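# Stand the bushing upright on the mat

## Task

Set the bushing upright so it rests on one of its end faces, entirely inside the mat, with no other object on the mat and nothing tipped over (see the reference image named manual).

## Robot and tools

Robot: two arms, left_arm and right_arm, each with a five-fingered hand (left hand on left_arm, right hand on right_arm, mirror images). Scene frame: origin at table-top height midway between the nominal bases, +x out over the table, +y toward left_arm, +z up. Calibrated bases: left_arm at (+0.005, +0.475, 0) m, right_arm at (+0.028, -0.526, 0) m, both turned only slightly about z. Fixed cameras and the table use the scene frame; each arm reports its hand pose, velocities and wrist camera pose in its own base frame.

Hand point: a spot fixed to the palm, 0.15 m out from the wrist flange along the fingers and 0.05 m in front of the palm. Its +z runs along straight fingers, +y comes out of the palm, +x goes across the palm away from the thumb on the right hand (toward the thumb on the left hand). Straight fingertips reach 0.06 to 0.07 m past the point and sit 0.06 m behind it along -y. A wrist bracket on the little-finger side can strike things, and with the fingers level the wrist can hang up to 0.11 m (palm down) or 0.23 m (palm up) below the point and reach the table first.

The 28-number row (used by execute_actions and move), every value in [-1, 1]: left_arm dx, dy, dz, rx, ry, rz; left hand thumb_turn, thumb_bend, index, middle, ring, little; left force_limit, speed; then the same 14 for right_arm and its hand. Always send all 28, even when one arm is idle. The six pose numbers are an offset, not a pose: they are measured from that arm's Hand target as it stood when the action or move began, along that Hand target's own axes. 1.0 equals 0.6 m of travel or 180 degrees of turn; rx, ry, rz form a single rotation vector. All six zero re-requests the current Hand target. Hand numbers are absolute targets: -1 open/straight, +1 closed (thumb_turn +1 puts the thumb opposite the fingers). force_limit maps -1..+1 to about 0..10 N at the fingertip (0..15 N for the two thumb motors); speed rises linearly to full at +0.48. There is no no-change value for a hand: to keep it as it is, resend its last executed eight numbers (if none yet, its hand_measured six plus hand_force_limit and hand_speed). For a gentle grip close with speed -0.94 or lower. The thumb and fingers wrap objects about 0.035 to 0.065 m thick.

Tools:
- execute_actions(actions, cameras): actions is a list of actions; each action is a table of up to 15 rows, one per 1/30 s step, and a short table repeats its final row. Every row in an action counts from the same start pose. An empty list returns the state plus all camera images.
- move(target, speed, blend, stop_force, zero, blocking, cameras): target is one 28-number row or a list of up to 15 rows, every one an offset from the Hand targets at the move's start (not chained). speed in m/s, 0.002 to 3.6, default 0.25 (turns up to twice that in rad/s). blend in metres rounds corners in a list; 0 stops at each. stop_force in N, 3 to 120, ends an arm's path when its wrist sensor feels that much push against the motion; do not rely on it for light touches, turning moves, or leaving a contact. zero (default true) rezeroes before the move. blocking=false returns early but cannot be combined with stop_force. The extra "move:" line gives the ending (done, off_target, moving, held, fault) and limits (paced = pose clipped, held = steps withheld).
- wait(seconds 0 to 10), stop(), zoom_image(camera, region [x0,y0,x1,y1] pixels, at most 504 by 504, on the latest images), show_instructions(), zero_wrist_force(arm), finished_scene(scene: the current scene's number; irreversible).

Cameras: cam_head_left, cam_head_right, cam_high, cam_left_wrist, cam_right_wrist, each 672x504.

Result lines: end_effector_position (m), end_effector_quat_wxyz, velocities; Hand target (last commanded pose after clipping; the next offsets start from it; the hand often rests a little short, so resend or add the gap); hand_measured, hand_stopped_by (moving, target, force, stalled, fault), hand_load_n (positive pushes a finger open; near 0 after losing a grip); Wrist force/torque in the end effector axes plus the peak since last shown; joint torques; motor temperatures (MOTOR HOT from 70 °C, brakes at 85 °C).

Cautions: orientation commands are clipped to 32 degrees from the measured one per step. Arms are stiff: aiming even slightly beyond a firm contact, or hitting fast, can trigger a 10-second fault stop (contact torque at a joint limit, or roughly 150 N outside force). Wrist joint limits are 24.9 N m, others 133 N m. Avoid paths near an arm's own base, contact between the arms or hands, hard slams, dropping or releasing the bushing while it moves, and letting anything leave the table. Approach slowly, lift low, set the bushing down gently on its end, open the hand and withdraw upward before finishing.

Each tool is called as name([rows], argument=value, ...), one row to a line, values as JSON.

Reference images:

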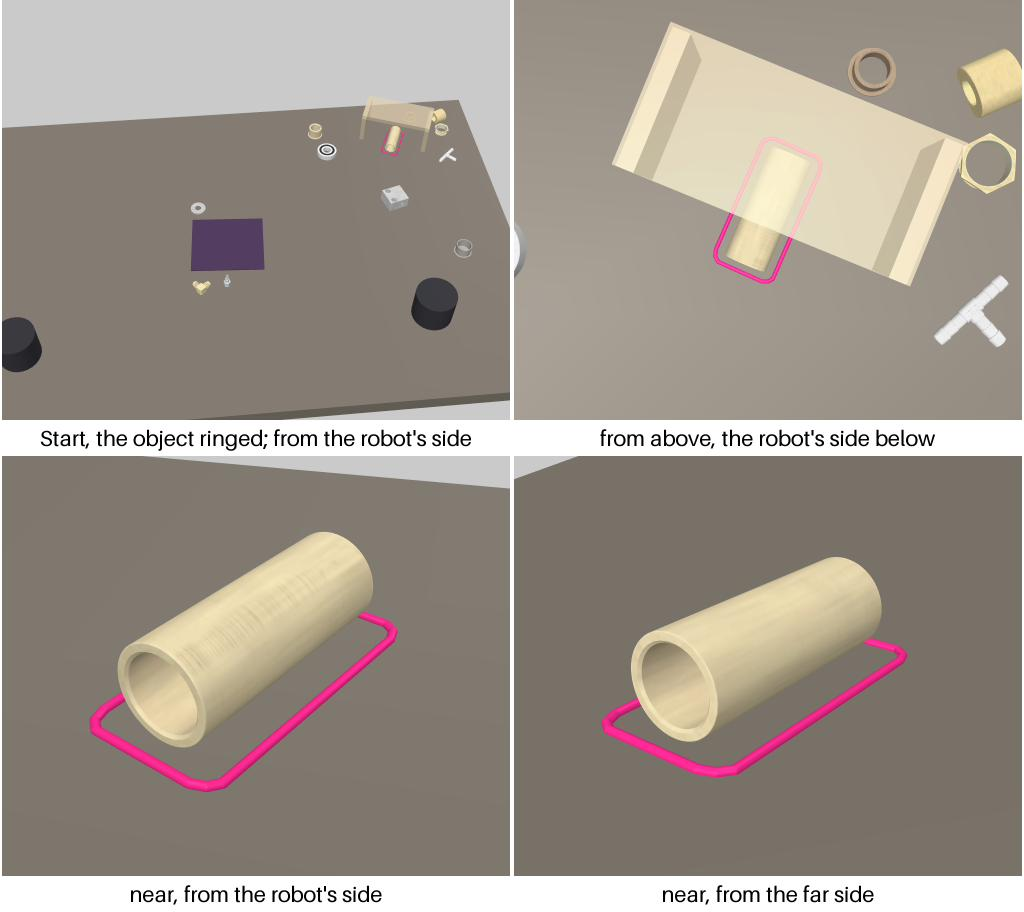

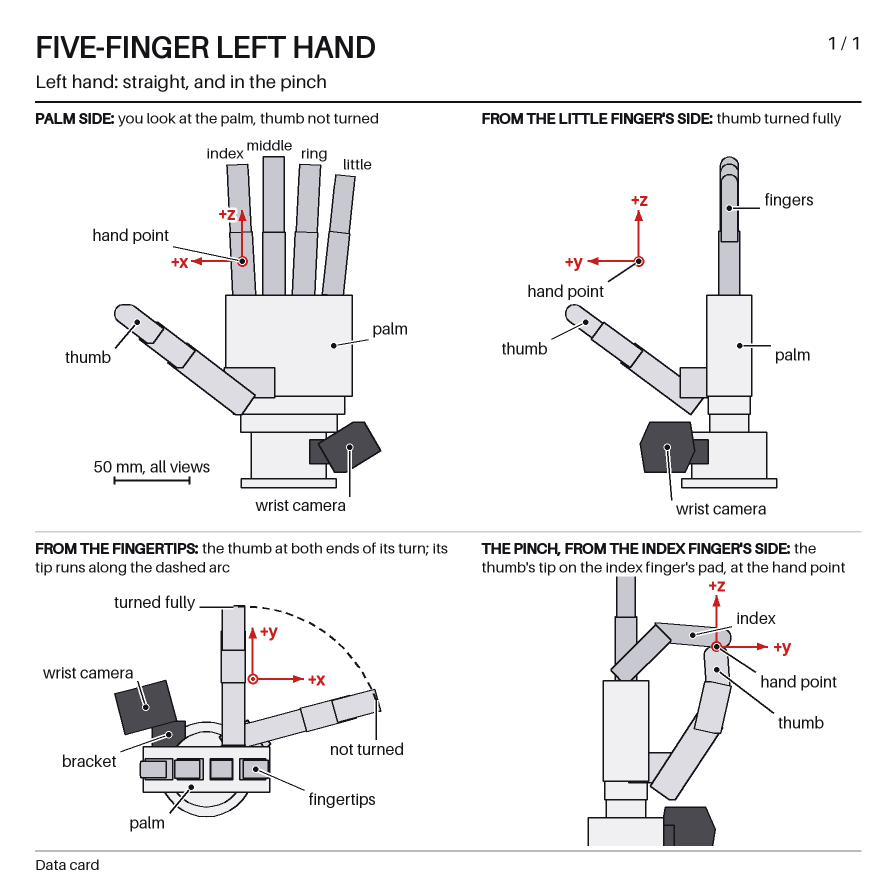

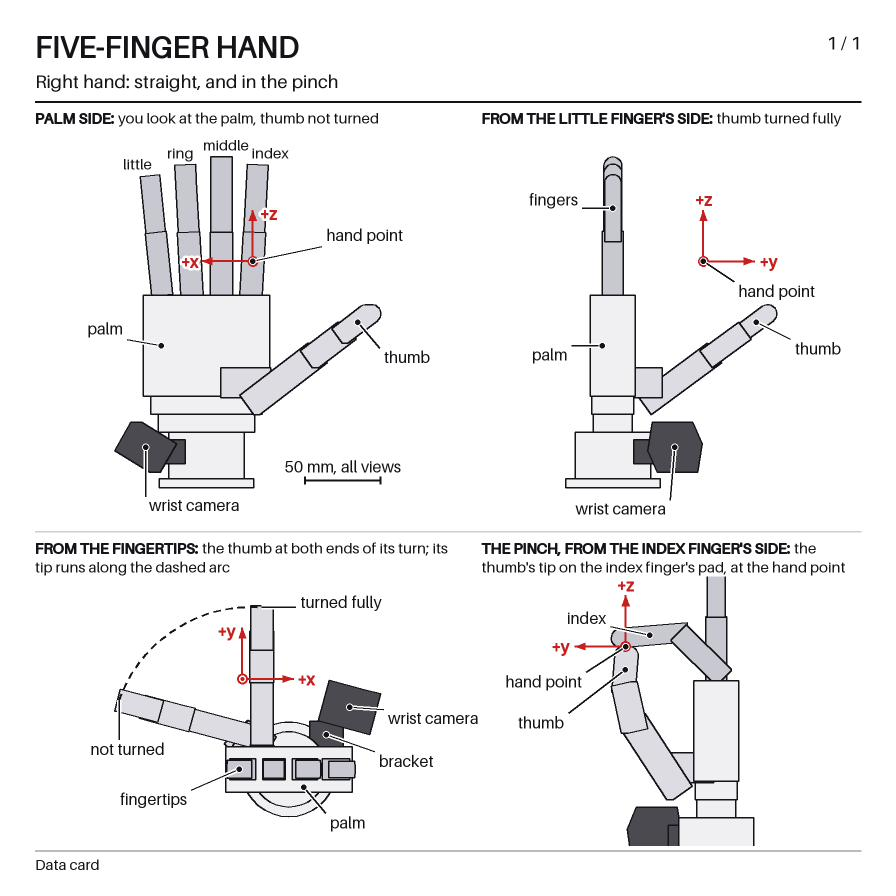

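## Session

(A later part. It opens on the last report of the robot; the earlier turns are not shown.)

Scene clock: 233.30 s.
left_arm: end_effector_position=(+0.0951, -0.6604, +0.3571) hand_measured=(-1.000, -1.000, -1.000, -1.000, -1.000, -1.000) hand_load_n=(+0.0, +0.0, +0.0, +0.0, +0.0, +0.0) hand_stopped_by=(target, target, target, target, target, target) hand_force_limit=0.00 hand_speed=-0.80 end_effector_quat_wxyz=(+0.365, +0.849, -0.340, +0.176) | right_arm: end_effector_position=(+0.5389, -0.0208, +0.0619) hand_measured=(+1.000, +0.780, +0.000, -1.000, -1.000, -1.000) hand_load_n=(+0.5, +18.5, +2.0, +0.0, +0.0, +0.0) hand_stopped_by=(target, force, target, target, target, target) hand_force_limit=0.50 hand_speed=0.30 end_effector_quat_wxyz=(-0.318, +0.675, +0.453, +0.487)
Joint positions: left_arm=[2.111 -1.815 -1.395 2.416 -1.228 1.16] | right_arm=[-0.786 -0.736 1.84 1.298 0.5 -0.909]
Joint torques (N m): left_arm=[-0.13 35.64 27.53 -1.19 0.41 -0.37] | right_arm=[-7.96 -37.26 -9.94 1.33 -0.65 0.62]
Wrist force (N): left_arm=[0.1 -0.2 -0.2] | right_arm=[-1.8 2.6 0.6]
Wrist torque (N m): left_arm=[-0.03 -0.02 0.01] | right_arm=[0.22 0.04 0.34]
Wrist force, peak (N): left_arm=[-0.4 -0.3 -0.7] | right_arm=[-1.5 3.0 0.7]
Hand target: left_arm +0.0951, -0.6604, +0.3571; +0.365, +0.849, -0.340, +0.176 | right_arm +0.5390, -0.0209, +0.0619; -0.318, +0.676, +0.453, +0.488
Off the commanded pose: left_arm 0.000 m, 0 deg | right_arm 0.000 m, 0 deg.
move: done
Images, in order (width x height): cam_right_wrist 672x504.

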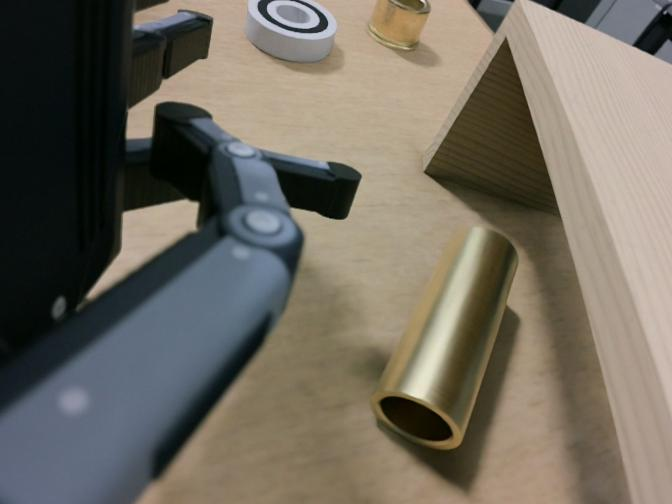

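move(target=[0,0,0,0,0,0,-1,-1,-1,-1,-1,-1,0,-0.8, -0.0045,0.1168,0.0017,0,0,0, 1,0.9,0,-1,-1,-1,0.5,0.3], speed=0.1, stop_force=10)

move(target=[0,0,0,0,0,0,-1,-1,-1,-1,-1,-1,0,-0.8, -0.0315,0,0.0108,0,0,0, 1,0.9,0,-1,-1,-1,0.5,0.3], speed=0.02, stop_force=5, cameras=["cam_right_wrist"])

Scene clock: 237.90 s.
left_arm: end_effector_position=(+0.0951, -0.6604, +0.3571) hand_measured=(-1.000, -1.000, -1.000, -1.000, -1.000, -1.000) hand_load_n=(+0.0, +0.0, +0.0, +0.0, +0.0, +0.0) hand_stopped_by=(target, target, target, target, target, target) hand_force_limit=0.00 hand_speed=-0.80 end_effector_quat_wxyz=(+0.365, +0.849, -0.340, +0.176) | right_arm: end_effector_position=(+0.5993, -0.0460, +0.0592) hand_measured=(+1.000, +0.788, +0.000, -1.000, -1.000, -1.000) hand_load_n=(+0.5, -6.5, +0.5, +0.0, +0.0, +0.0) hand_stopped_by=(target, force, target, target, target, target) hand_force_limit=0.50 hand_speed=0.30 end_effector_quat_wxyz=(-0.318, +0.676, +0.453, +0.486)
Joint positions: left_arm=[2.111 -1.815 -1.395 2.416 -1.228 1.16] | right_arm=[-0.734 -0.651 1.605 1.38 0.466 -0.831]
Joint torques (N m): left_arm=[-0.1 36.32 26.94 -1.24 0.48 -0.56] | right_arm=[1.24 -48.46 -12.66 1.99 -0.83 -0.1]
Wrist force (N): left_arm=[-0.2 0.0 -0.2] | right_arm=[-0.5 3.7 0.6]
Wrist torque (N m): left_arm=[0.00 0.02 -0.01] | right_arm=[0.44 -0.16 0.47]
Wrist force, peak (N): left_arm=[-0.2 -0.4 -0.7] | right_arm=[-0.7 -102.2 -36.5]
Hand target: left_arm +0.0951, -0.6604, +0.3571; +0.365, +0.849, -0.340, +0.176 | right_arm +0.5993, -0.0460, +0.0592; -0.318, +0.676, +0.453, +0.486 (not the last commanded pose)
Off the commanded pose: left_arm 0.000 m, 0 deg | right_arm 0.005 m, 0 deg.
FORCE FAULT: contact force on the right arm reached its limit, and that arm stopped. The contact can be on any part of that arm, not only on its tool. That arm's remaining commands of this call were not run. That arm is still stopped at the end of this call. That arm stays stopped for about 9 more seconds. Until then a move that you send moves the other arm only, and its call returns only when the move has ended. Once the stop has ended, the next robot result says so. If the stop ends while you think or write, that arm runs what you send next, counted from a new Hand target: where the arm stands when the stop ends. While its stop runs, that arm, its gripper or tool too, takes no new command. Until it ends, the stop uses up actions while you think or wait. An arm that is not stopped still takes commands.
move: fault (right_arm; stop_force had ended the path)

not run: an earlier result of this reply reported a stop or a fault. Calls in your next reply go to the robot.

wait(seconds=9.3, cameras=["cam_right_wrist","cam_head_left"])

Scene clock: 248.30 s.
left_arm: end_effector_position=(+0.0951, -0.6604, +0.3571) hand_measured=(-1.000, -1.000, -1.000, -1.000, -1.000, -1.000) hand_load_n=(+0.0, +0.0, +0.0, +0.0, +0.0, +0.0) hand_stopped_by=(target, target, target, target, target, target) hand_force_limit=0.00 hand_speed=-0.80 end_effector_quat_wxyz=(+0.365, +0.849, -0.340, +0.176) | right_arm: end_effector_position=(+0.5993, -0.0460, +0.0592) hand_measured=(+1.000, +0.788, +0.000, -1.000, -1.000, -1.000) hand_load_n=(+0.5, -6.5, +1.0, +0.0, +0.0, +0.0) hand_stopped_by=(target, force, target, target, target, target) hand_force_limit=0.50 hand_speed=0.30 end_effector_quat_wxyz=(-0.318, +0.676, +0.453, +0.486)
Joint positions: left_arm=[2.111 -1.815 -1.395 2.416 -1.228 1.16] | right_arm=[-0.734 -0.651 1.605 1.38 0.466 -0.831]
Joint torques (N m): left_arm=[-0.29 35.64 27.04 -1.28 0.38 -0.37] | right_arm=[0.17 -47.61 -12.65 1.94 -0.93 -0.07]
Wrist force (N): left_arm=[0.1 0.1 -0.1] | right_arm=[-0.8 3.7 0.4]
Wrist torque (N m): left_arm=[0.02 -0.03 0.01] | right_arm=[0.44 -0.11 0.44]
Wrist force, peak (N): left_arm=[-0.4 -0.3 -0.5] | right_arm=[-0.8 4.1 0.7]
Hand target: left_arm +0.0951, -0.6604, +0.3571; +0.365, +0.849, -0.340, +0.176 | right_arm +0.5993, -0.0460, +0.0592; -0.318, +0.676, +0.453, +0.486 (not the last commanded pose)
Off the commanded pose: left_arm 0.000 m, 0 deg | right_arm 0.005 m, 0 deg.
FORCE FAULT, CONTINUED: the right arm's stop, for the force fault that an earlier result reported, is over. The rest of the stop counts as 19 of the actions that you can send in this scene. During its stop the right arm's controller moved it back a little. That arm's target is now where it stood when the stop ended, not its last command. That arm accepts commands again.
wait: 9.30 s; at rest from the start
Images, in order (width x height): cam_head_left 672x504, cam_right_wrist 672x504.

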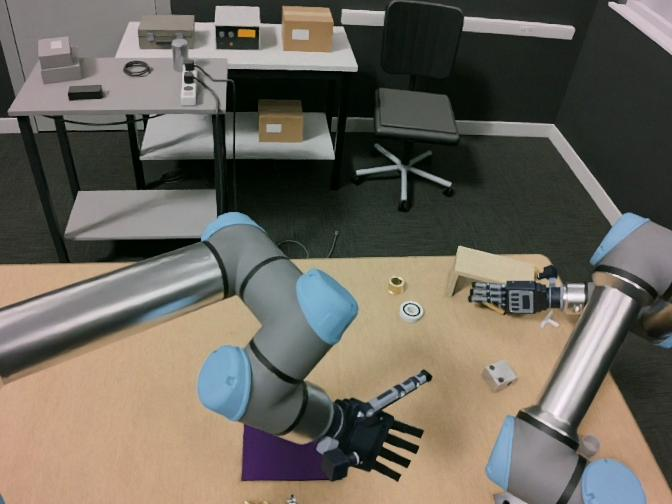

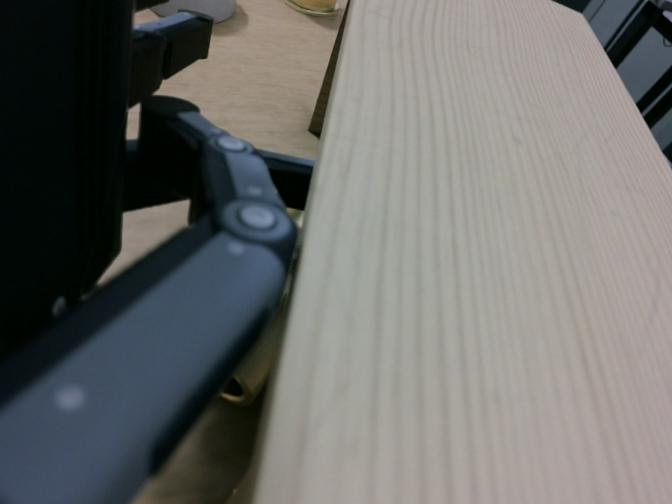

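move(target=[0,0,0,0,0,0,-1,-1,-1,-1,-1,-1,0,-0.8, -0.0097,-0.0083,-0.0285,0,0,0, 1,0.9,0,-1,-1,-1,0.5,0.3], speed=0.06)

move(target=[0,0,0,0,0,0,-1,-1,-1,-1,-1,-1,0,-0.8, -0.0315,0,0.0108,0,0,0, 1,0.9,0,-1,-1,-1,0.5,0.3], speed=0.02, stop_force=5, cameras=["cam_right_wrist"])

Scene clock: 251.87 s.
left_arm: end_effector_position=(+0.0951, -0.6604, +0.3571) hand_measured=(-1.000, -1.000, -1.000, -1.000, -1.000, -1.000) hand_load_n=(+0.0, -0.5, +0.0, +0.0, +0.0, +0.0) hand_stopped_by=(target, target, target, target, target, target) hand_force_limit=0.00 hand_speed=-0.80 end_effector_quat_wxyz=(+0.365, +0.849, -0.340, +0.176) | right_arm: end_effector_position=(+0.5876, -0.0607, +0.0592) hand_measured=(+1.000, +0.788, +0.000, -1.000, -1.000, -1.000) hand_load_n=(+0.0, -6.5, +0.5, +0.0, +0.0, +0.0) hand_stopped_by=(target, force, target, target, target, target) hand_force_limit=0.50 hand_speed=0.30 end_effector_quat_wxyz=(-0.319, +0.676, +0.453, +0.486)
Joint positions: left_arm=[2.111 -1.815 -1.395 2.416 -1.228 1.16] | right_arm=[-0.773 -0.653 1.627 1.412 0.493 -0.889]
Joint torques (N m): left_arm=[-0.17 35.69 27.23 -1.17 0.29 -0.54] | right_arm=[11.12 -48.57 -15.28 -0.73 -3.1 1.49]
Wrist force (N): left_arm=[-0.3 -0.2 -0.3] | right_arm=[-0.5 4.1 0.8]
Wrist torque (N m): left_arm=[0.00 0.02 -0.01] | right_arm=[0.45 -0.16 0.39]
Wrist force, peak (N): left_arm=[0.2 -0.5 -0.4] | right_arm=[-0.3 4.4 0.5]
Hand target: left_arm +0.0951, -0.6604, +0.3571; +0.365, +0.849, -0.340, +0.176 | right_arm +0.5877, -0.0607, +0.0592; -0.318, +0.676, +0.453, +0.486
Off the commanded pose: left_arm 0.000 m, 0 deg | right_arm 0.000 m, 0 deg.
move: done

Scene clock: 253.40 s.
left_arm: end_effector_position=(+0.0951, -0.6604, +0.3571) hand_measured=(-1.000, -1.000, -1.000, -1.000, -1.000, -1.000) hand_load_n=(+0.0, +0.0, +0.0, +0.0, +0.0, +0.0) hand_stopped_by=(target, target, target, target, target, target) hand_force_limit=0.00 hand_speed=-0.80 end_effector_quat_wxyz=(+0.365, +0.849, -0.340, +0.176) | right_arm: end_effector_position=(+0.5878, -0.0607, +0.0471) hand_measured=(+1.000, +0.788, +0.000, -1.000, -1.000, -1.000) hand_load_n=(+0.5, -6.5, -1.0, +0.0, +0.0, +0.0) hand_stopped_by=(target, force, target, target, target, target) hand_force_limit=0.50 hand_speed=0.30 end_effector_quat_wxyz=(-0.318, +0.676, +0.453, +0.486)
Joint positions: left_arm=[2.111 -1.815 -1.395 2.416 -1.228 1.16] | right_arm=[-0.772 -0.629 1.622 1.394 0.493 -0.889]
Joint torques (N m): left_arm=[-0.25 35.83 27.6 -1.07 0.42 -0.41] | right_arm=[6.48 -43.08 -1.35 3.81 2.22 1.35]
Wrist force (N): left_arm=[0.2 0.2 -0.1] | right_arm=[3.6 3.7 -0.5]
Wrist torque (N m): left_arm=[0.04 -0.05 0.01] | right_arm=[0.43 -0.08 0.40]
Wrist force, peak (N): left_arm=[-0.3 -0.4 -0.5] | right_arm=[13.3 3.8 -3.3]
Hand target: left_arm +0.0951, -0.6604, +0.3571; +0.365, +0.849, -0.340, +0.176 | right_arm +0.5878, -0.0607, +0.0471; -0.319, +0.676, +0.453, +0.486 (not the last commanded pose)
Off the commanded pose: left_arm 0.000 m, 0 deg | right_arm 0.008 m, 0 deg.
move: contact (right_arm)
Images, in order (width x height): cam_right_wrist 672x504.

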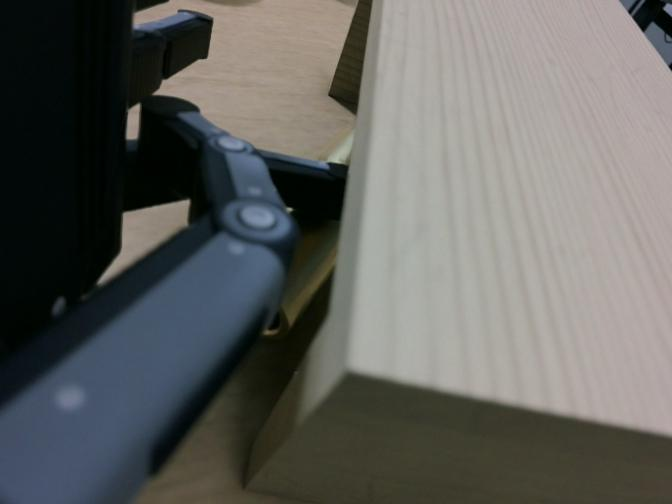

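move([
  [0,0,0,0,0,0,-1,-1,-1,-1,-1,-1,0,-0.8, -0.004,-0.045,0.001,0,0,0, 1,0.9,0,-1,-1,-1,0.5,0.3],
  [0,0,0,0,0,0,-1,-1,-1,-1,-1,-1,0,-0.8, 0.015,-0.11,-0.005,0,0,0, 1,0.9,0,-1,-1,-1,0.5,0.3],
], speed=0.05, cameras=["cam_right_wrist"])

Scene clock: 257.23 s.
left_arm: end_effector_position=(+0.0951, -0.6604, +0.3571) hand_measured=(-1.000, -1.000, -1.000, -1.000, -1.000, -1.000) hand_load_n=(+0.0, +0.0, +0.0, +0.0, +0.0, +0.0) hand_stopped_by=(target, target, target, target, target, target) hand_force_limit=0.00 hand_speed=-0.80 end_effector_quat_wxyz=(+0.365, +0.849, -0.340, +0.176) | right_arm: end_effector_position=(+0.5269, -0.0353, +0.0559) hand_measured=(+1.000, +0.788, +0.000, -1.000, -1.000, -1.000) hand_load_n=(+0.0, -6.5, +0.5, +0.0, +0.0, -0.5) hand_stopped_by=(target, force, target, target, target, target) hand_force_limit=0.50 hand_speed=0.30 end_effector_quat_wxyz=(-0.318, +0.676, +0.454, +0.486) end_effector_velocity=(+0.001, -0.001, +0.000) end_effector_angular_velocity=(+0.002, +0.001, -0.001)
Joint positions: left_arm=[2.111 -1.815 -1.395 2.416 -1.228 1.16] | right_arm=[-0.829 -0.724 1.857 1.319 0.536 -0.966]
Joint velocities: left_arm=[within noise] | right_arm=[0.001 0.002 -0.005 0.003 -0.002 0.003]
Joint torques (N m): left_arm=[-0.94 35.67 28.05 -1.21 0.22 -0.44] | right_arm=[9.16 -33.56 -12.83 4.52 -2.88 1.77]
Wrist force (N): left_arm=[0.2 -0.3 -0.2] | right_arm=[-1.0 4.5 0.4]
Wrist torque (N m): left_arm=[-0.04 -0.04 0.02] | right_arm=[0.52 -0.08 0.44]
Wrist force, peak (N): left_arm=[-0.3 0.3 -0.8] | right_arm=[21.5 4.8 0.1]
Hand target: left_arm +0.0951, -0.6604, +0.3571; +0.365, +0.849, -0.340, +0.176 | right_arm +0.5269, -0.0352, +0.0559; -0.319, +0.676, +0.453, +0.486
Off the commanded pose: left_arm 0.000 m, 0 deg | right_arm 0.000 m, 0 deg.
move: done
Images, in order (width x height): cam_right_wrist 672x504.

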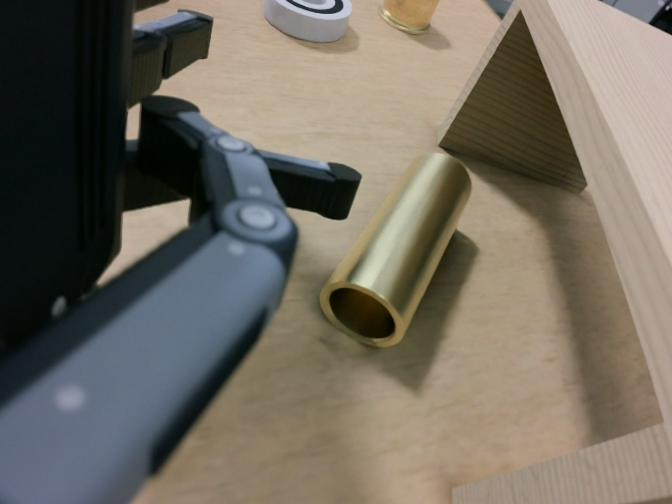

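move(target=[0,0,0,0,0,0,-1,-1,-1,-1,-1,-1,0,-0.8, -0.0038,0.0647,-0.0085,0,0,0, 1,0.9,0,-1,-1,-1,0.5,0.3], speed=0.1)

move(target=[0,0,0,0,0,0,-1,-1,-1,-1,-1,-1,0,-0.8, -0.0315,0,0.0108,0,0,0, 1,0.9,0,-1,-1,-1,0.5,0.3], speed=0.02, stop_force=5)

move([
  [0,0,0,0,0,0,-1,-1,-1,-1,-1,-1,0,-0.8, -0.004,-0.08,0.001,0,0,0, 1,0.9,0,-1,-1,-1,0.5,0.3],
  [0,0,0,0,0,0,-1,-1,-1,-1,-1,-1,0,-0.8, 0.015,-0.11,-0.005,0,0,0, 1,0.9,0,-1,-1,-1,0.5,0.3],
], speed=0.06, cameras=["cam_right_wrist"])

Scene clock: 267.43 s.
left_arm: end_effector_position=(+0.0951, -0.6604, +0.3571) hand_measured=(-1.000, -1.000, -1.000, -1.000, -1.000, -1.000) hand_load_n=(+0.0, -0.5, +0.0, +0.0, +0.0, +0.0) hand_stopped_by=(target, target, target, target, target, target) hand_force_limit=0.00 hand_speed=-0.80 end_effector_quat_wxyz=(+0.365, +0.849, -0.340, +0.176) | right_arm: end_effector_position=(+0.5605, -0.0552, +0.0558) hand_measured=(+1.000, +0.788, +0.000, -1.000, -1.000, -1.000) hand_load_n=(+0.0, -6.5, +0.5, +0.0, +0.0, +0.0) hand_stopped_by=(target, force, target, target, target, target) hand_force_limit=0.50 hand_speed=0.30 end_effector_quat_wxyz=(-0.319, +0.676, +0.453, +0.486)
Joint positions: left_arm=[2.111 -1.815 -1.395 2.416 -1.228 1.16] | right_arm=[-0.805 -0.679 1.724 1.381 0.517 -0.934]
Joint torques (N m): left_arm=[-0.17 35.89 27.67 -1.28 0.58 -0.43] | right_arm=[-7.85 -49.86 -13.32 -0.19 1.54 -1.79]
Wrist force (N): left_arm=[0.2 -0.2 -0.3] | right_arm=[-0.6 4.4 0.4]
Wrist torque (N m): left_arm=[0.00 -0.04 0.02] | right_arm=[0.51 -0.11 0.39]
Wrist force, peak (N): left_arm=[-0.2 0.3 -0.7] | right_arm=[-1.1 5.3 0.0]
Hand target: left_arm +0.0951, -0.6604, +0.3571; +0.365, +0.849, -0.340, +0.176 | right_arm +0.5606, -0.0553, +0.0558; -0.319, +0.676, +0.453, +0.486
Off the commanded pose: left_arm 0.000 m, 0 deg | right_arm 0.000 m, 0 deg.
move: done

Scene clock: 268.73 s.
left_arm: end_effector_position=(+0.0951, -0.6604, +0.3571) hand_measured=(-1.000, -1.000, -1.000, -1.000, -1.000, -1.000) hand_load_n=(+0.0, +0.0, +0.0, +0.5, +0.0, +0.0) hand_stopped_by=(target, target, target, target, target, target) hand_force_limit=0.00 hand_speed=-0.80 end_effector_quat_wxyz=(+0.365, +0.849, -0.340, +0.176) | right_arm: end_effector_position=(+0.5606, -0.0553, +0.0462) hand_measured=(+1.000, +0.788, +0.000, -1.000, -1.000, -1.000) hand_load_n=(+0.0, -7.0, -0.5, +0.0, +0.0, +0.0) hand_stopped_by=(target, force, target, target, target, target) hand_force_limit=0.50 hand_speed=0.30 end_effector_quat_wxyz=(-0.318, +0.676, +0.453, +0.486)
Joint positions: left_arm=[2.111 -1.815 -1.395 2.416 -1.228 1.16] | right_arm=[-0.805 -0.659 1.719 1.366 0.517 -0.934]
Joint torques (N m): left_arm=[0.06 36.54 27.17 -1.36 0.45 -0.4] | right_arm=[-5.01 -41.76 -1.3 3.81 0.5 0.55]
Wrist force (N): left_arm=[0.0 0.0 -0.2] | right_arm=[3.3 3.5 -1.6]
Wrist torque (N m): left_arm=[0.01 -0.02 0.00] | right_arm=[0.48 -0.04 0.45]
Wrist force, peak (N): left_arm=[-0.1 -0.1 -0.7] | right_arm=[14.9 3.9 -5.2]
Hand target: left_arm +0.0951, -0.6604, +0.3571; +0.365, +0.849, -0.340, +0.176 | right_arm +0.5606, -0.0553, +0.0462; -0.318, +0.676, +0.453, +0.486 (not the last commanded pose)
Off the commanded pose: left_arm 0.000 m, 0 deg | right_arm 0.010 m, 0 deg.
move: contact (right_arm)

Scene clock: 270.37 s.
left_arm: end_effector_position=(+0.0951, -0.6604, +0.3571) hand_measured=(-1.000, -1.000, -1.000, -1.000, -1.000, -1.000) hand_load_n=(+0.0, +0.0, +0.0, +0.0, +0.0, +0.0) hand_stopped_by=(target, target, target, target, target, target) hand_force_limit=0.00 hand_speed=-0.80 end_effector_quat_wxyz=(+0.365, +0.849, -0.340, +0.176) | right_arm: end_effector_position=(+0.4997, -0.0298, +0.0550) hand_measured=(+1.000, +0.788, +0.000, -1.000, -1.000, -1.000) hand_load_n=(+0.5, -6.0, +0.5, +0.0, +0.0, +0.0) hand_stopped_by=(target, force, target, target, target, target) hand_force_limit=0.50 hand_speed=0.30 end_effector_quat_wxyz=(-0.318, +0.676, +0.454, +0.486)
Joint positions: left_arm=[2.111 -1.815 -1.395 2.416 -1.228 1.16] | right_arm=[-0.871 -0.746 1.947 1.293 0.568 -1.015]
Joint torques (N m): left_arm=[-0.77 36.15 27.17 -1.24 0.44 -0.45] | right_arm=[8.36 -33.58 -12.78 1.45 -2.55 1.52]
Wrist force (N): left_arm=[0.1 -0.1 -0.4] | right_arm=[-0.2 5.5 0.1]
Wrist torque (N m): left_arm=[0.01 -0.04 0.02] | right_arm=[0.70 -0.17 0.52]
Wrist force, peak (N): left_arm=[-0.1 -0.4 -0.6] | right_arm=[67.9 8.3 -9.7]
Hand target: left_arm +0.0951, -0.6604, +0.3571; +0.365, +0.849, -0.340, +0.176 | right_arm +0.4997, -0.0298, +0.0550; -0.318, +0.676, +0.453, +0.486
Off the commanded pose: left_arm 0.000 m, 0 deg | right_arm 0.000 m, 0 deg.
move: done
Images, in order (width x height): cam_right_wrist 672x504.

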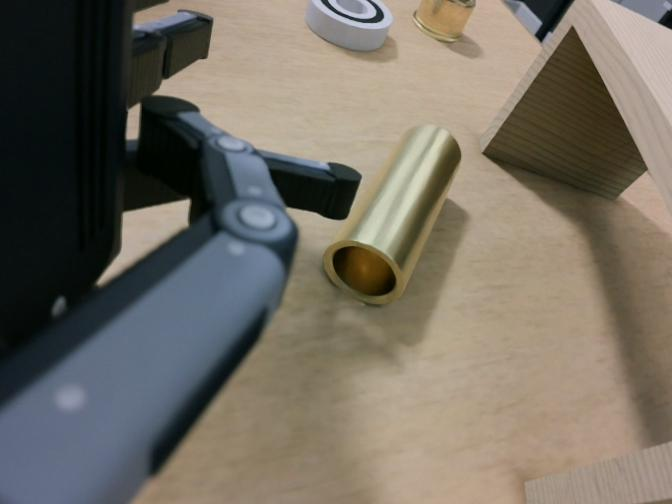

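move([
  [0,0,0,0,0,0,-1,-1,-1,-1,-1,-1,0,-0.8, 0.337,-0.12,-0.075,0,0,0, 1,0.5,-0.5,-1,-1,-1,0.5,0.3],
  [0,0,0,0,0,0,-1,-1,-1,-1,-1,-1,0,-0.8, 0.337,-0.12,-0.075,-0.584,-0.008,0.199, 1,-0.8,-0.7,-1,-1,-1,0.5,0.3],
  [0,0,0,0,0,0,-1,-1,-1,-1,-1,-1,0,-0.8, 0.251,0.06,-0.011,-0.522,0.428,0.594, 1,-0.8,-0.7,-1,-1,-1,0.5,0.3],
], speed=0.5, cameras=["cam_right_wrist","cam_head_left"])

Scene clock: 286.03 s.
left_arm: end_effector_position=(+0.0951, -0.6604, +0.3571) hand_measured=(-1.000, -1.000, -1.000, -1.000, -1.000, -1.000) hand_load_n=(+0.0, +0.0, +0.0, +0.0, +0.0, +0.0) hand_stopped_by=(target, target, target, target, target, target) hand_force_limit=0.00 hand_speed=-0.80 end_effector_quat_wxyz=(+0.365, +0.849, -0.340, +0.176) | right_arm: end_effector_position=(+0.5479, -0.0038, +0.1999) hand_measured=(+1.000, -0.800, -0.700, -1.000, -1.000, -1.000) hand_load_n=(+0.0, +0.0, +0.0, +0.0, +0.0, +0.0) hand_stopped_by=(target, target, target, target, target, target) hand_force_limit=0.50 hand_speed=0.30 end_effector_quat_wxyz=(+0.193, -0.357, +0.798, -0.447)
Joint positions: left_arm=[2.111 -1.815 -1.395 2.416 -1.228 1.16] | right_arm=[-0.095 -1.403 1.713 0.35 2.109 3.508]
Joint torques (N m): left_arm=[-0.79 35.36 27.34 -1.24 0.34 -0.51] | right_arm=[6.6 -20.93 -26.06 2.77 1.98 1.37]
Wrist force (N): left_arm=[-0.1 -0.2 -0.1] | right_arm=[1.7 8.0 0.9]
Wrist torque (N m): left_arm=[-0.02 0.01 0.01] | right_arm=[0.91 -0.33 0.77]
Wrist force, peak (N): left_arm=[-0.2 -0.1 -0.7] | right_arm=[1.7 8.3 1.1]
Hand target: left_arm +0.0951, -0.6604, +0.3571; +0.365, +0.849, -0.340, +0.176 | right_arm +0.5479, -0.0037, +0.1999; +0.193, -0.356, +0.798, -0.446
Off the commanded pose: left_arm 0.000 m, 0 deg | right_arm 0.000 m, 0 deg.
move: done
Images, in order (width x height): cam_head_left 672x504, cam_right_wrist 672x504.

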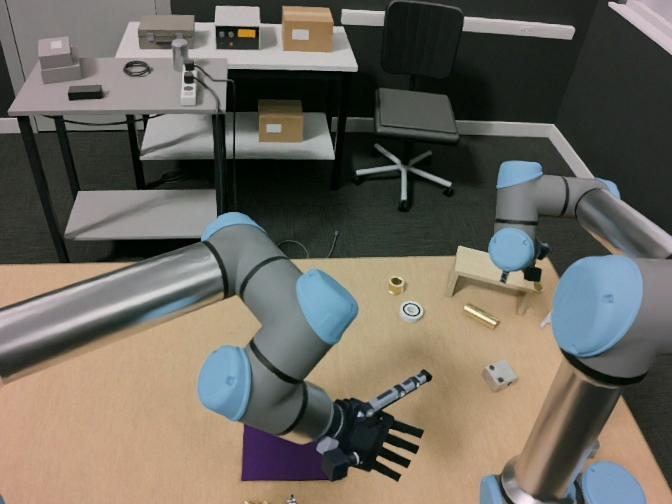

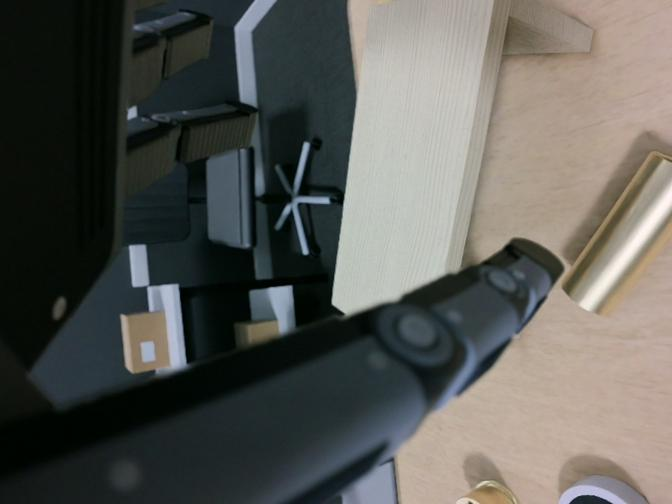

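move([
  [0,0,0,0,0,0,-1,-1,-1,-1,-1,-1,0,-0.8, 0,0.1667,0.0947,0,0,0, 1,-0.65,-0.7,-1,-1,-1,0.5,0.3],
  [0,0,0,0,0,0,-1,-1,-1,-1,-1,-1,0,-0.8, 0,0.2493,0.1417,0,0,0, 1,-0.65,-0.7,-1,-1,-1,0.5,0.3],
], speed=[0.15,0.05], stop_force=8, cameras=["cam_right_wrist"])

Scene clock: 292.13 s.
left_arm: end_effector_position=(+0.0951, -0.6604, +0.3571) hand_measured=(-1.000, -1.000, -1.000, -1.000, -1.000, -1.000) hand_load_n=(+0.0, +0.0, +0.0, +0.0, +0.0, +0.0) hand_stopped_by=(target, target, target, target, target, target) hand_force_limit=0.00 hand_speed=-0.80 end_effector_quat_wxyz=(+0.365, +0.849, -0.340, +0.176) | right_arm: end_effector_position=(+0.5439, -0.0018, +0.0944) hand_measured=(+1.000, -0.650, -0.788, -1.000, -1.000, -1.000) hand_load_n=(+0.0, +0.0, +0.0, +0.0, +0.0, +0.0) hand_stopped_by=(target, target, target, target, target, target) hand_force_limit=0.50 hand_speed=0.30 end_effector_quat_wxyz=(+0.193, -0.356, +0.798, -0.446)
Joint positions: left_arm=[2.111 -1.815 -1.395 2.416 -1.228 1.16] | right_arm=[-0.091 -1.3 1.883 0.08 2.112 3.512]
Joint torques (N m): left_arm=[-0.07 36.02 27.24 -1.29 0.32 -0.51] | right_arm=[-7.58 -35.56 -12.65 2.19 -1.31 -1.48]
Wrist force (N): left_arm=[-0.1 -0.2 -0.2] | right_arm=[0.7 7.1 0.9]
Wrist torque (N m): left_arm=[-0.01 0.00 0.00] | right_arm=[0.78 -0.19 0.58]
Wrist force, peak (N): left_arm=[-0.3 -0.1 -0.7] | right_arm=[4.6 -32.5 -44.4]
Hand target: left_arm +0.0951, -0.6604, +0.3571; +0.365, +0.849, -0.340, +0.176 | right_arm +0.5439, -0.0018, +0.0944; +0.193, -0.356, +0.798, -0.446 (not the last commanded pose)
Off the commanded pose: left_arm 0.000 m, 0 deg | right_arm 0.066 m, 0 deg.
move: contact (right_arm); path passed 0 of 2 targets
Images, in order (width x height): cam_right_wrist 672x504.

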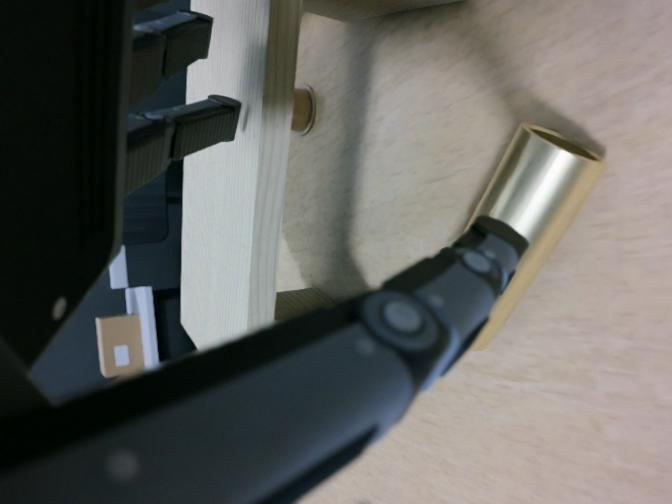

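move([
  [0,0,0,0,0,0,-1,-1,-1,-1,-1,-1,0,-0.8, 0.0068,-0.0233,-0.0255,0,0,0, 1,-0.65,-0.25,-0.25,-0.25,-0.25,0.5,0.3],
  [0,0,0,0,0,0,-1,-1,-1,-1,-1,-1,0,-0.8, 0.0068,-0.0233,-0.0255,0,0,0, 1,-0.65,-0.251,-0.251,-0.251,-0.251,0.5,0.3],
], speed=0.1)

move([
  [0,0,0,0,0,0,-1,-1,-1,-1,-1,-1,0,-0.8, 0,0.1233,0.0753,0,0,0, 1,-0.65,-0.251,-0.251,-0.251,-0.251,0.5,0.3],
], speed=0.05, stop_force=6, cameras=["cam_right_wrist"])

Scene clock: 298.27 s.
left_arm: end_effector_position=(+0.0951, -0.6604, +0.3571) hand_measured=(-1.000, -1.000, -1.000, -1.000, -1.000, -1.000) hand_load_n=(+0.0, +0.0, +0.0, +0.0, +0.0, -0.5) hand_stopped_by=(target, target, target, target, target, target) hand_force_limit=0.00 hand_speed=-0.80 end_effector_quat_wxyz=(+0.365, +0.849, -0.340, +0.176) | right_arm: end_effector_position=(+0.5371, -0.0009, +0.1144) hand_measured=(+1.000, -0.650, -0.252, -0.252, -0.252, -0.252) hand_load_n=(+0.0, +0.0, +0.0, +0.0, +0.0, +0.0) hand_stopped_by=(target, target, target, target, target, target) hand_force_limit=0.50 hand_speed=0.30 end_effector_quat_wxyz=(+0.193, -0.356, +0.798, -0.446)
Joint positions: left_arm=[2.111 -1.815 -1.395 2.416 -1.228 1.16] | right_arm=[-0.09 -1.34 1.875 0.128 2.113 3.512]
Joint torques (N m): left_arm=[-0.24 36.64 27.9 -1.11 0.32 -0.42] | right_arm=[8.43 -22.53 -9.78 -1.87 2.24 1.16]
Wrist force (N): left_arm=[0.1 0.1 -0.1] | right_arm=[1.6 7.7 0.7]
Wrist torque (N m): left_arm=[0.02 -0.02 0.01] | right_arm=[0.89 -0.31 0.64]
Wrist force, peak (N): left_arm=[-0.1 -0.2 -0.7] | right_arm=[-0.1 -11.9 -0.4]
Hand target: left_arm +0.0951, -0.6604, +0.3571; +0.365, +0.849, -0.340, +0.176 | right_arm +0.5371, -0.0009, +0.1144; +0.193, -0.356, +0.798, -0.446
Off the commanded pose: left_arm 0.000 m, 0 deg | right_arm 0.000 m, 0 deg.
move: done

Scene clock: 300.97 s.
left_arm: end_effector_position=(+0.0951, -0.6604, +0.3571) hand_measured=(-1.000, -1.000, -1.000, -1.000, -1.000, -1.000) hand_load_n=(+0.0, +0.0, +0.0, +0.0, +0.0, +0.0) hand_stopped_by=(target, target, target, target, target, target) hand_force_limit=0.00 hand_speed=-0.80 end_effector_quat_wxyz=(+0.365, +0.849, -0.340, +0.176) | right_arm: end_effector_position=(+0.5361, -0.0011, +0.0277) hand_measured=(+1.000, -0.650, -0.252, -0.252, -0.252, -0.252) hand_load_n=(+0.0, +0.0, +0.5, +0.0, +0.0, +0.0) hand_stopped_by=(target, target, target, target, target, target) hand_force_limit=0.50 hand_speed=0.30 end_effector_quat_wxyz=(+0.193, -0.356, +0.798, -0.446)
Joint positions: left_arm=[2.111 -1.815 -1.395 2.416 -1.228 1.16] | right_arm=[-0.091 -1.211 1.973 -0.099 2.112 3.512]
Joint torques (N m): left_arm=[0.13 36.35 28 -1.21 0.5 -0.42] | right_arm=[-5.96 -40.77 -21.23 1.86 -1.56 -1.4]
Wrist force (N): left_arm=[-0.2 -0.1 -0.2] | right_arm=[1.3 7.4 0.7]
Wrist torque (N m): left_arm=[0.01 0.02 -0.01] | right_arm=[0.84 -0.28 0.66]
Wrist force, peak (N): left_arm=[0.1 -0.5 -0.6] | right_arm=[1.5 8.5 1.0]
Hand target: left_arm +0.0951, -0.6604, +0.3571; +0.365, +0.849, -0.340, +0.176 | right_arm +0.5361, -0.0011, +0.0277; +0.193, -0.356, +0.798, -0.446
Off the commanded pose: left_arm 0.000 m, 0 deg | right_arm 0.000 m, 0 deg.
move: done
Images, in order (width x height): cam_right_wrist 672x504.

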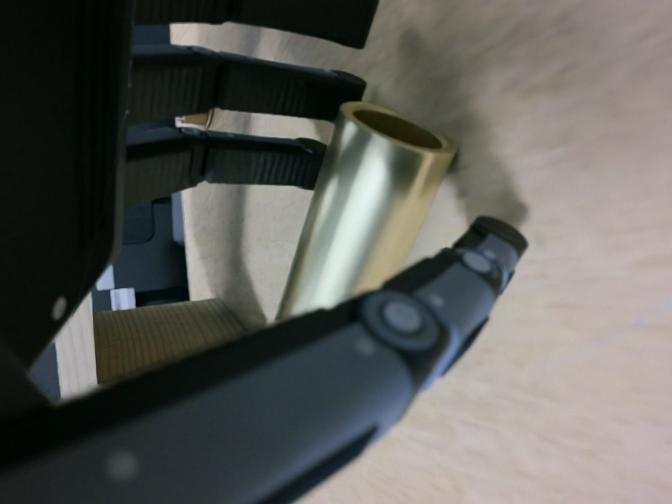

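move([
  [0,0,0,0,0,0,-1,-1,-1,-1,-1,-1,0,-0.8, 0,0,0,0,0,0, 1,0.1,0.3,0.3,-0.25,-0.25,0.3,-0.6],
], cameras=["cam_right_wrist"])

Scene clock: 304.67 s.
left_arm: end_effector_position=(+0.0951, -0.6604, +0.3571) hand_measured=(-1.000, -1.000, -1.000, -1.000, -1.000, -1.000) hand_load_n=(+0.0, +0.0, +0.0, +0.0, +0.5, +0.0) hand_stopped_by=(target, target, target, target, target, target) hand_force_limit=0.00 hand_speed=-0.80 end_effector_quat_wxyz=(+0.365, +0.849, -0.340, +0.176) | right_arm: end_effector_position=(+0.5361, -0.0011, +0.0277) hand_measured=(+1.000, -0.514, +0.068, +0.036, -0.250, -0.250) hand_load_n=(-6.5, +21.0, +13.0, +8.5, +0.0, +0.0) hand_stopped_by=(target, force, force, force, target, target) hand_force_limit=0.30 hand_speed=-0.60 end_effector_quat_wxyz=(+0.193, -0.356, +0.798, -0.446)
Joint positions: left_arm=[2.111 -1.815 -1.395 2.416 -1.228 1.16] | right_arm=[-0.091 -1.211 1.973 -0.099 2.112 3.512]
Joint torques (N m): left_arm=[0.09 36.25 27.33 -1.35 0.48 -0.6] | right_arm=[-0.22 -37.16 -19.15 -1.29 -0.66 0.01]
Wrist force (N): left_arm=[0.3 -0.1 -0.3] | right_arm=[1.4 8.2 1.1]
Wrist torque (N m): left_arm=[0.01 -0.06 0.02] | right_arm=[0.86 -0.32 0.68]
Wrist force, peak (N): left_arm=[0.0 0.1 -0.7] | right_arm=[1.7 8.6 0.9]
Hand target: left_arm +0.0951, -0.6604, +0.3571; +0.365, +0.849, -0.340, +0.176 | right_arm +0.5361, -0.0011, +0.0277; +0.193, -0.356, +0.798, -0.446
Off the commanded pose: left_arm 0.000 m, 0 deg | right_arm 0.000 m, 0 deg.
move: done
Images, in order (width x height): cam_right_wrist 672x504.

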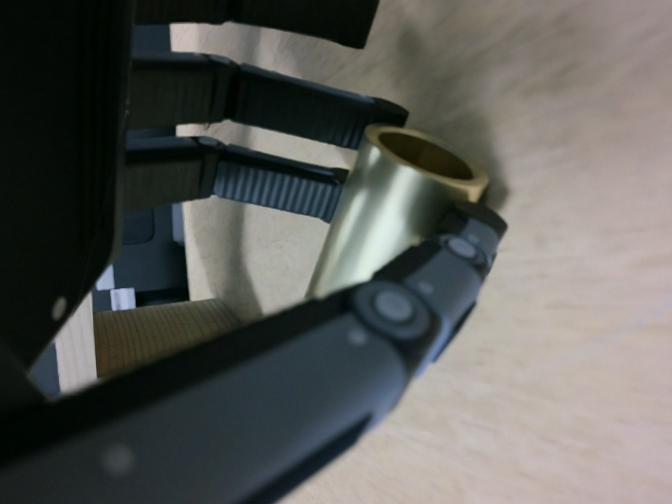

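move([
  [-0.119,-0.143,-0.327,0,0,0,-1,-1,-1,-1,-1,-1,0,-0.8, 0,-0.241,-0.147,0,0,0, 1,0.1,0.3,0.3,-0.25,-0.25,0.3,-0.6],
], speed=0.12, cameras=["cam_right_wrist","cam_head_left","cam_high"])

Scene clock: 310.13 s.
left_arm: end_effector_position=(+0.0952, -0.4402, +0.4068) hand_measured=(-1.000, -1.000, -1.000, -1.000, -1.000, -1.000) hand_load_n=(+0.0, +0.0, +0.0, +0.0, +0.0, +0.0) hand_stopped_by=(target, target, target, target, target, target) hand_force_limit=0.00 hand_speed=-0.80 end_effector_quat_wxyz=(+0.365, +0.849, -0.340, +0.176) | right_arm: end_effector_position=(+0.5382, -0.0007, +0.1971) hand_measured=(+1.000, -0.514, +0.068, +0.036, -0.250, -0.250) hand_load_n=(+1.5, +11.5, +0.0, +13.0, +0.0, +0.0) hand_stopped_by=(target, force, force, force, target, target) hand_force_limit=0.30 hand_speed=-0.60 end_effector_quat_wxyz=(+0.193, -0.356, +0.798, -0.446)
Joint positions: left_arm=[2.628 -1.301 -1.822 2.097 -0.903 1.626] | right_arm=[-0.089 -1.421 1.742 0.342 2.113 3.513]
Joint torques (N m): left_arm=[7.03 14.29 28.47 -2.84 0.89 0.92] | right_arm=[8.17 -22.17 -19.22 -0.32 2.8 1.1]
Wrist force (N): left_arm=[0.1 0.5 -0.6] | right_arm=[1.7 9.7 1.8]
Wrist torque (N m): left_arm=[0.17 -0.05 0.00] | right_arm=[0.96 -0.34 0.67]
Wrist force, peak (N): left_arm=[-0.1 0.1 -1.6] | right_arm=[1.3 10.4 2.2]
Hand target: left_arm +0.0952, -0.4402, +0.4069; +0.365, +0.849, -0.340, +0.176 | right_arm +0.5382, -0.0007, +0.1970; +0.193, -0.356, +0.798, -0.446
Off the commanded pose: left_arm 0.000 m, 0 deg | right_arm 0.000 m, 0 deg.
move: done
Images, in order (width x height): cam_head_left 672x504, cam_high 672x504, cam_right_wrist 672x504.

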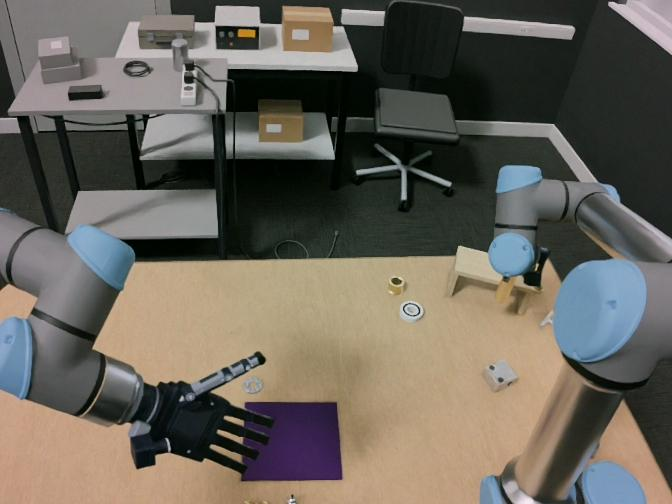

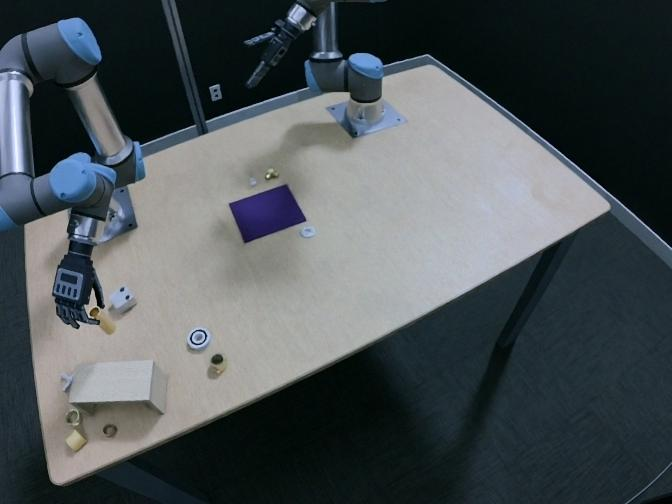

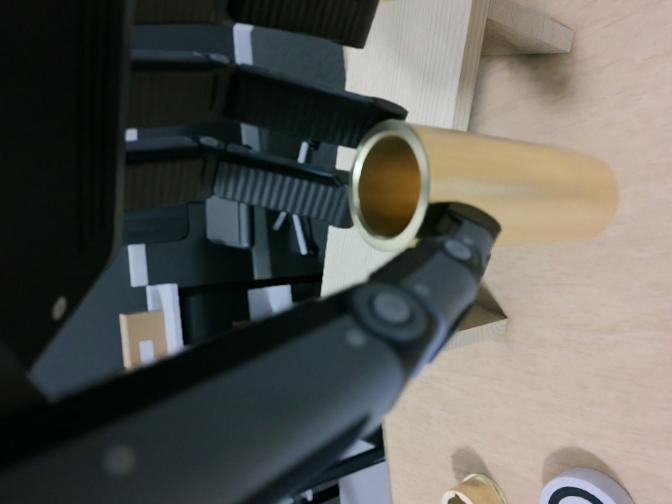

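move([
  [-0.042,-0.434,-0.356,0,0,0,-1,-1,-1,-1,-1,-1,0,-0.8, -0.12,0.07,-0.32,0,-0.08,-0.05, 1,0.1,0.3,0.3,-0.25,-0.25,0.3,-0.6],
  [-0.042,-0.434,-0.356,0,0,0,-1,-1,-1,-1,-1,-1,0,-0.8, -0.35,0.37,-0.805,0,-0.283,-0.173, 1,0.1,0.3,0.3,-0.25,-0.25,0.3,-0.6],
], speed=0.2, blend=0.05, cameras=["cam_right_wrist","cam_head_left","cam_high"])

Scene clock: 319.43 s.
left_arm: end_effector_position=(+0.2502, -0.1401, +0.4064) hand_measured=(-1.000, -1.000, -1.000, -1.000, -1.000, -1.000) hand_load_n=(+0.0, +0.0, +0.0, +0.0, +0.0, +0.0) hand_stopped_by=(target, target, target, target, target, target) hand_force_limit=0.00 hand_speed=-0.80 end_effector_quat_wxyz=(+0.365, +0.849, -0.340, +0.176) | right_arm: end_effector_position=(+0.2887, +0.5095, +0.2608) hand_measured=(+1.000, -0.514, +0.068, +0.036, -0.250, -0.250) hand_load_n=(+1.5, +12.0, +0.0, +13.0, +0.0, -0.5) hand_stopped_by=(target, force, force, force, target, target) hand_force_limit=0.30 hand_speed=-0.60 end_effector_quat_wxyz=(-0.390, +0.706, -0.517, +0.286)
Joint positions: left_arm=[3.983 -1.436 -2.009 1.217 -1.012 3.369] | right_arm=[0.977 -1.339 1.476 0.539 2.126 3.542]
Joint torques (N m): left_arm=[-11.75 18.05 3.9 -2.24 2.2 -1.54] | right_arm=[6.46 -31.46 -23.54 2.36 2.64 1.13]
Wrist force (N): left_arm=[0.0 0.3 -0.3] | right_arm=[1.6 9.5 2.1]
Wrist torque (N m): left_arm=[0.12 0.00 -0.08] | right_arm=[0.92 -0.36 0.74]
Wrist force, peak (N): left_arm=[0.5 1.8 0.1] | right_arm=[1.3 10.2 1.9]
Hand target: left_arm +0.2502, -0.1401, +0.4064; +0.365, +0.849, -0.340, +0.176 | right_arm +0.2887, +0.5096, +0.2608; -0.390, +0.706, -0.517, +0.286
Off the commanded pose: left_arm 0.000 m, 0 deg | right_arm 0.000 m, 0 deg.
move: done
Images, in order (width x height): cam_head_left 672x504, cam_high 672x504, cam_right_wrist 672x504.

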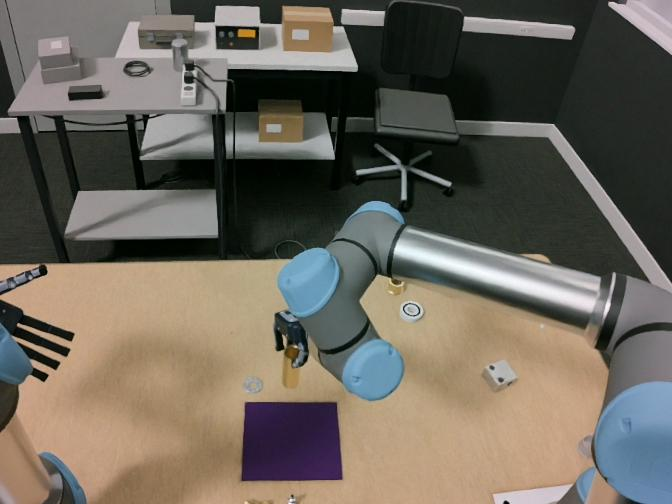

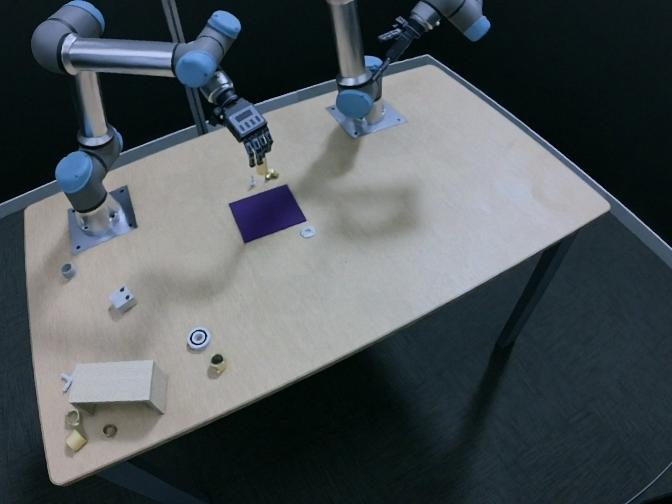

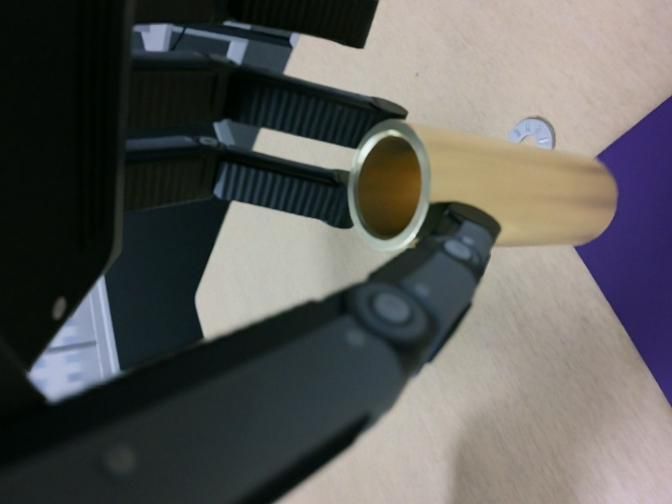

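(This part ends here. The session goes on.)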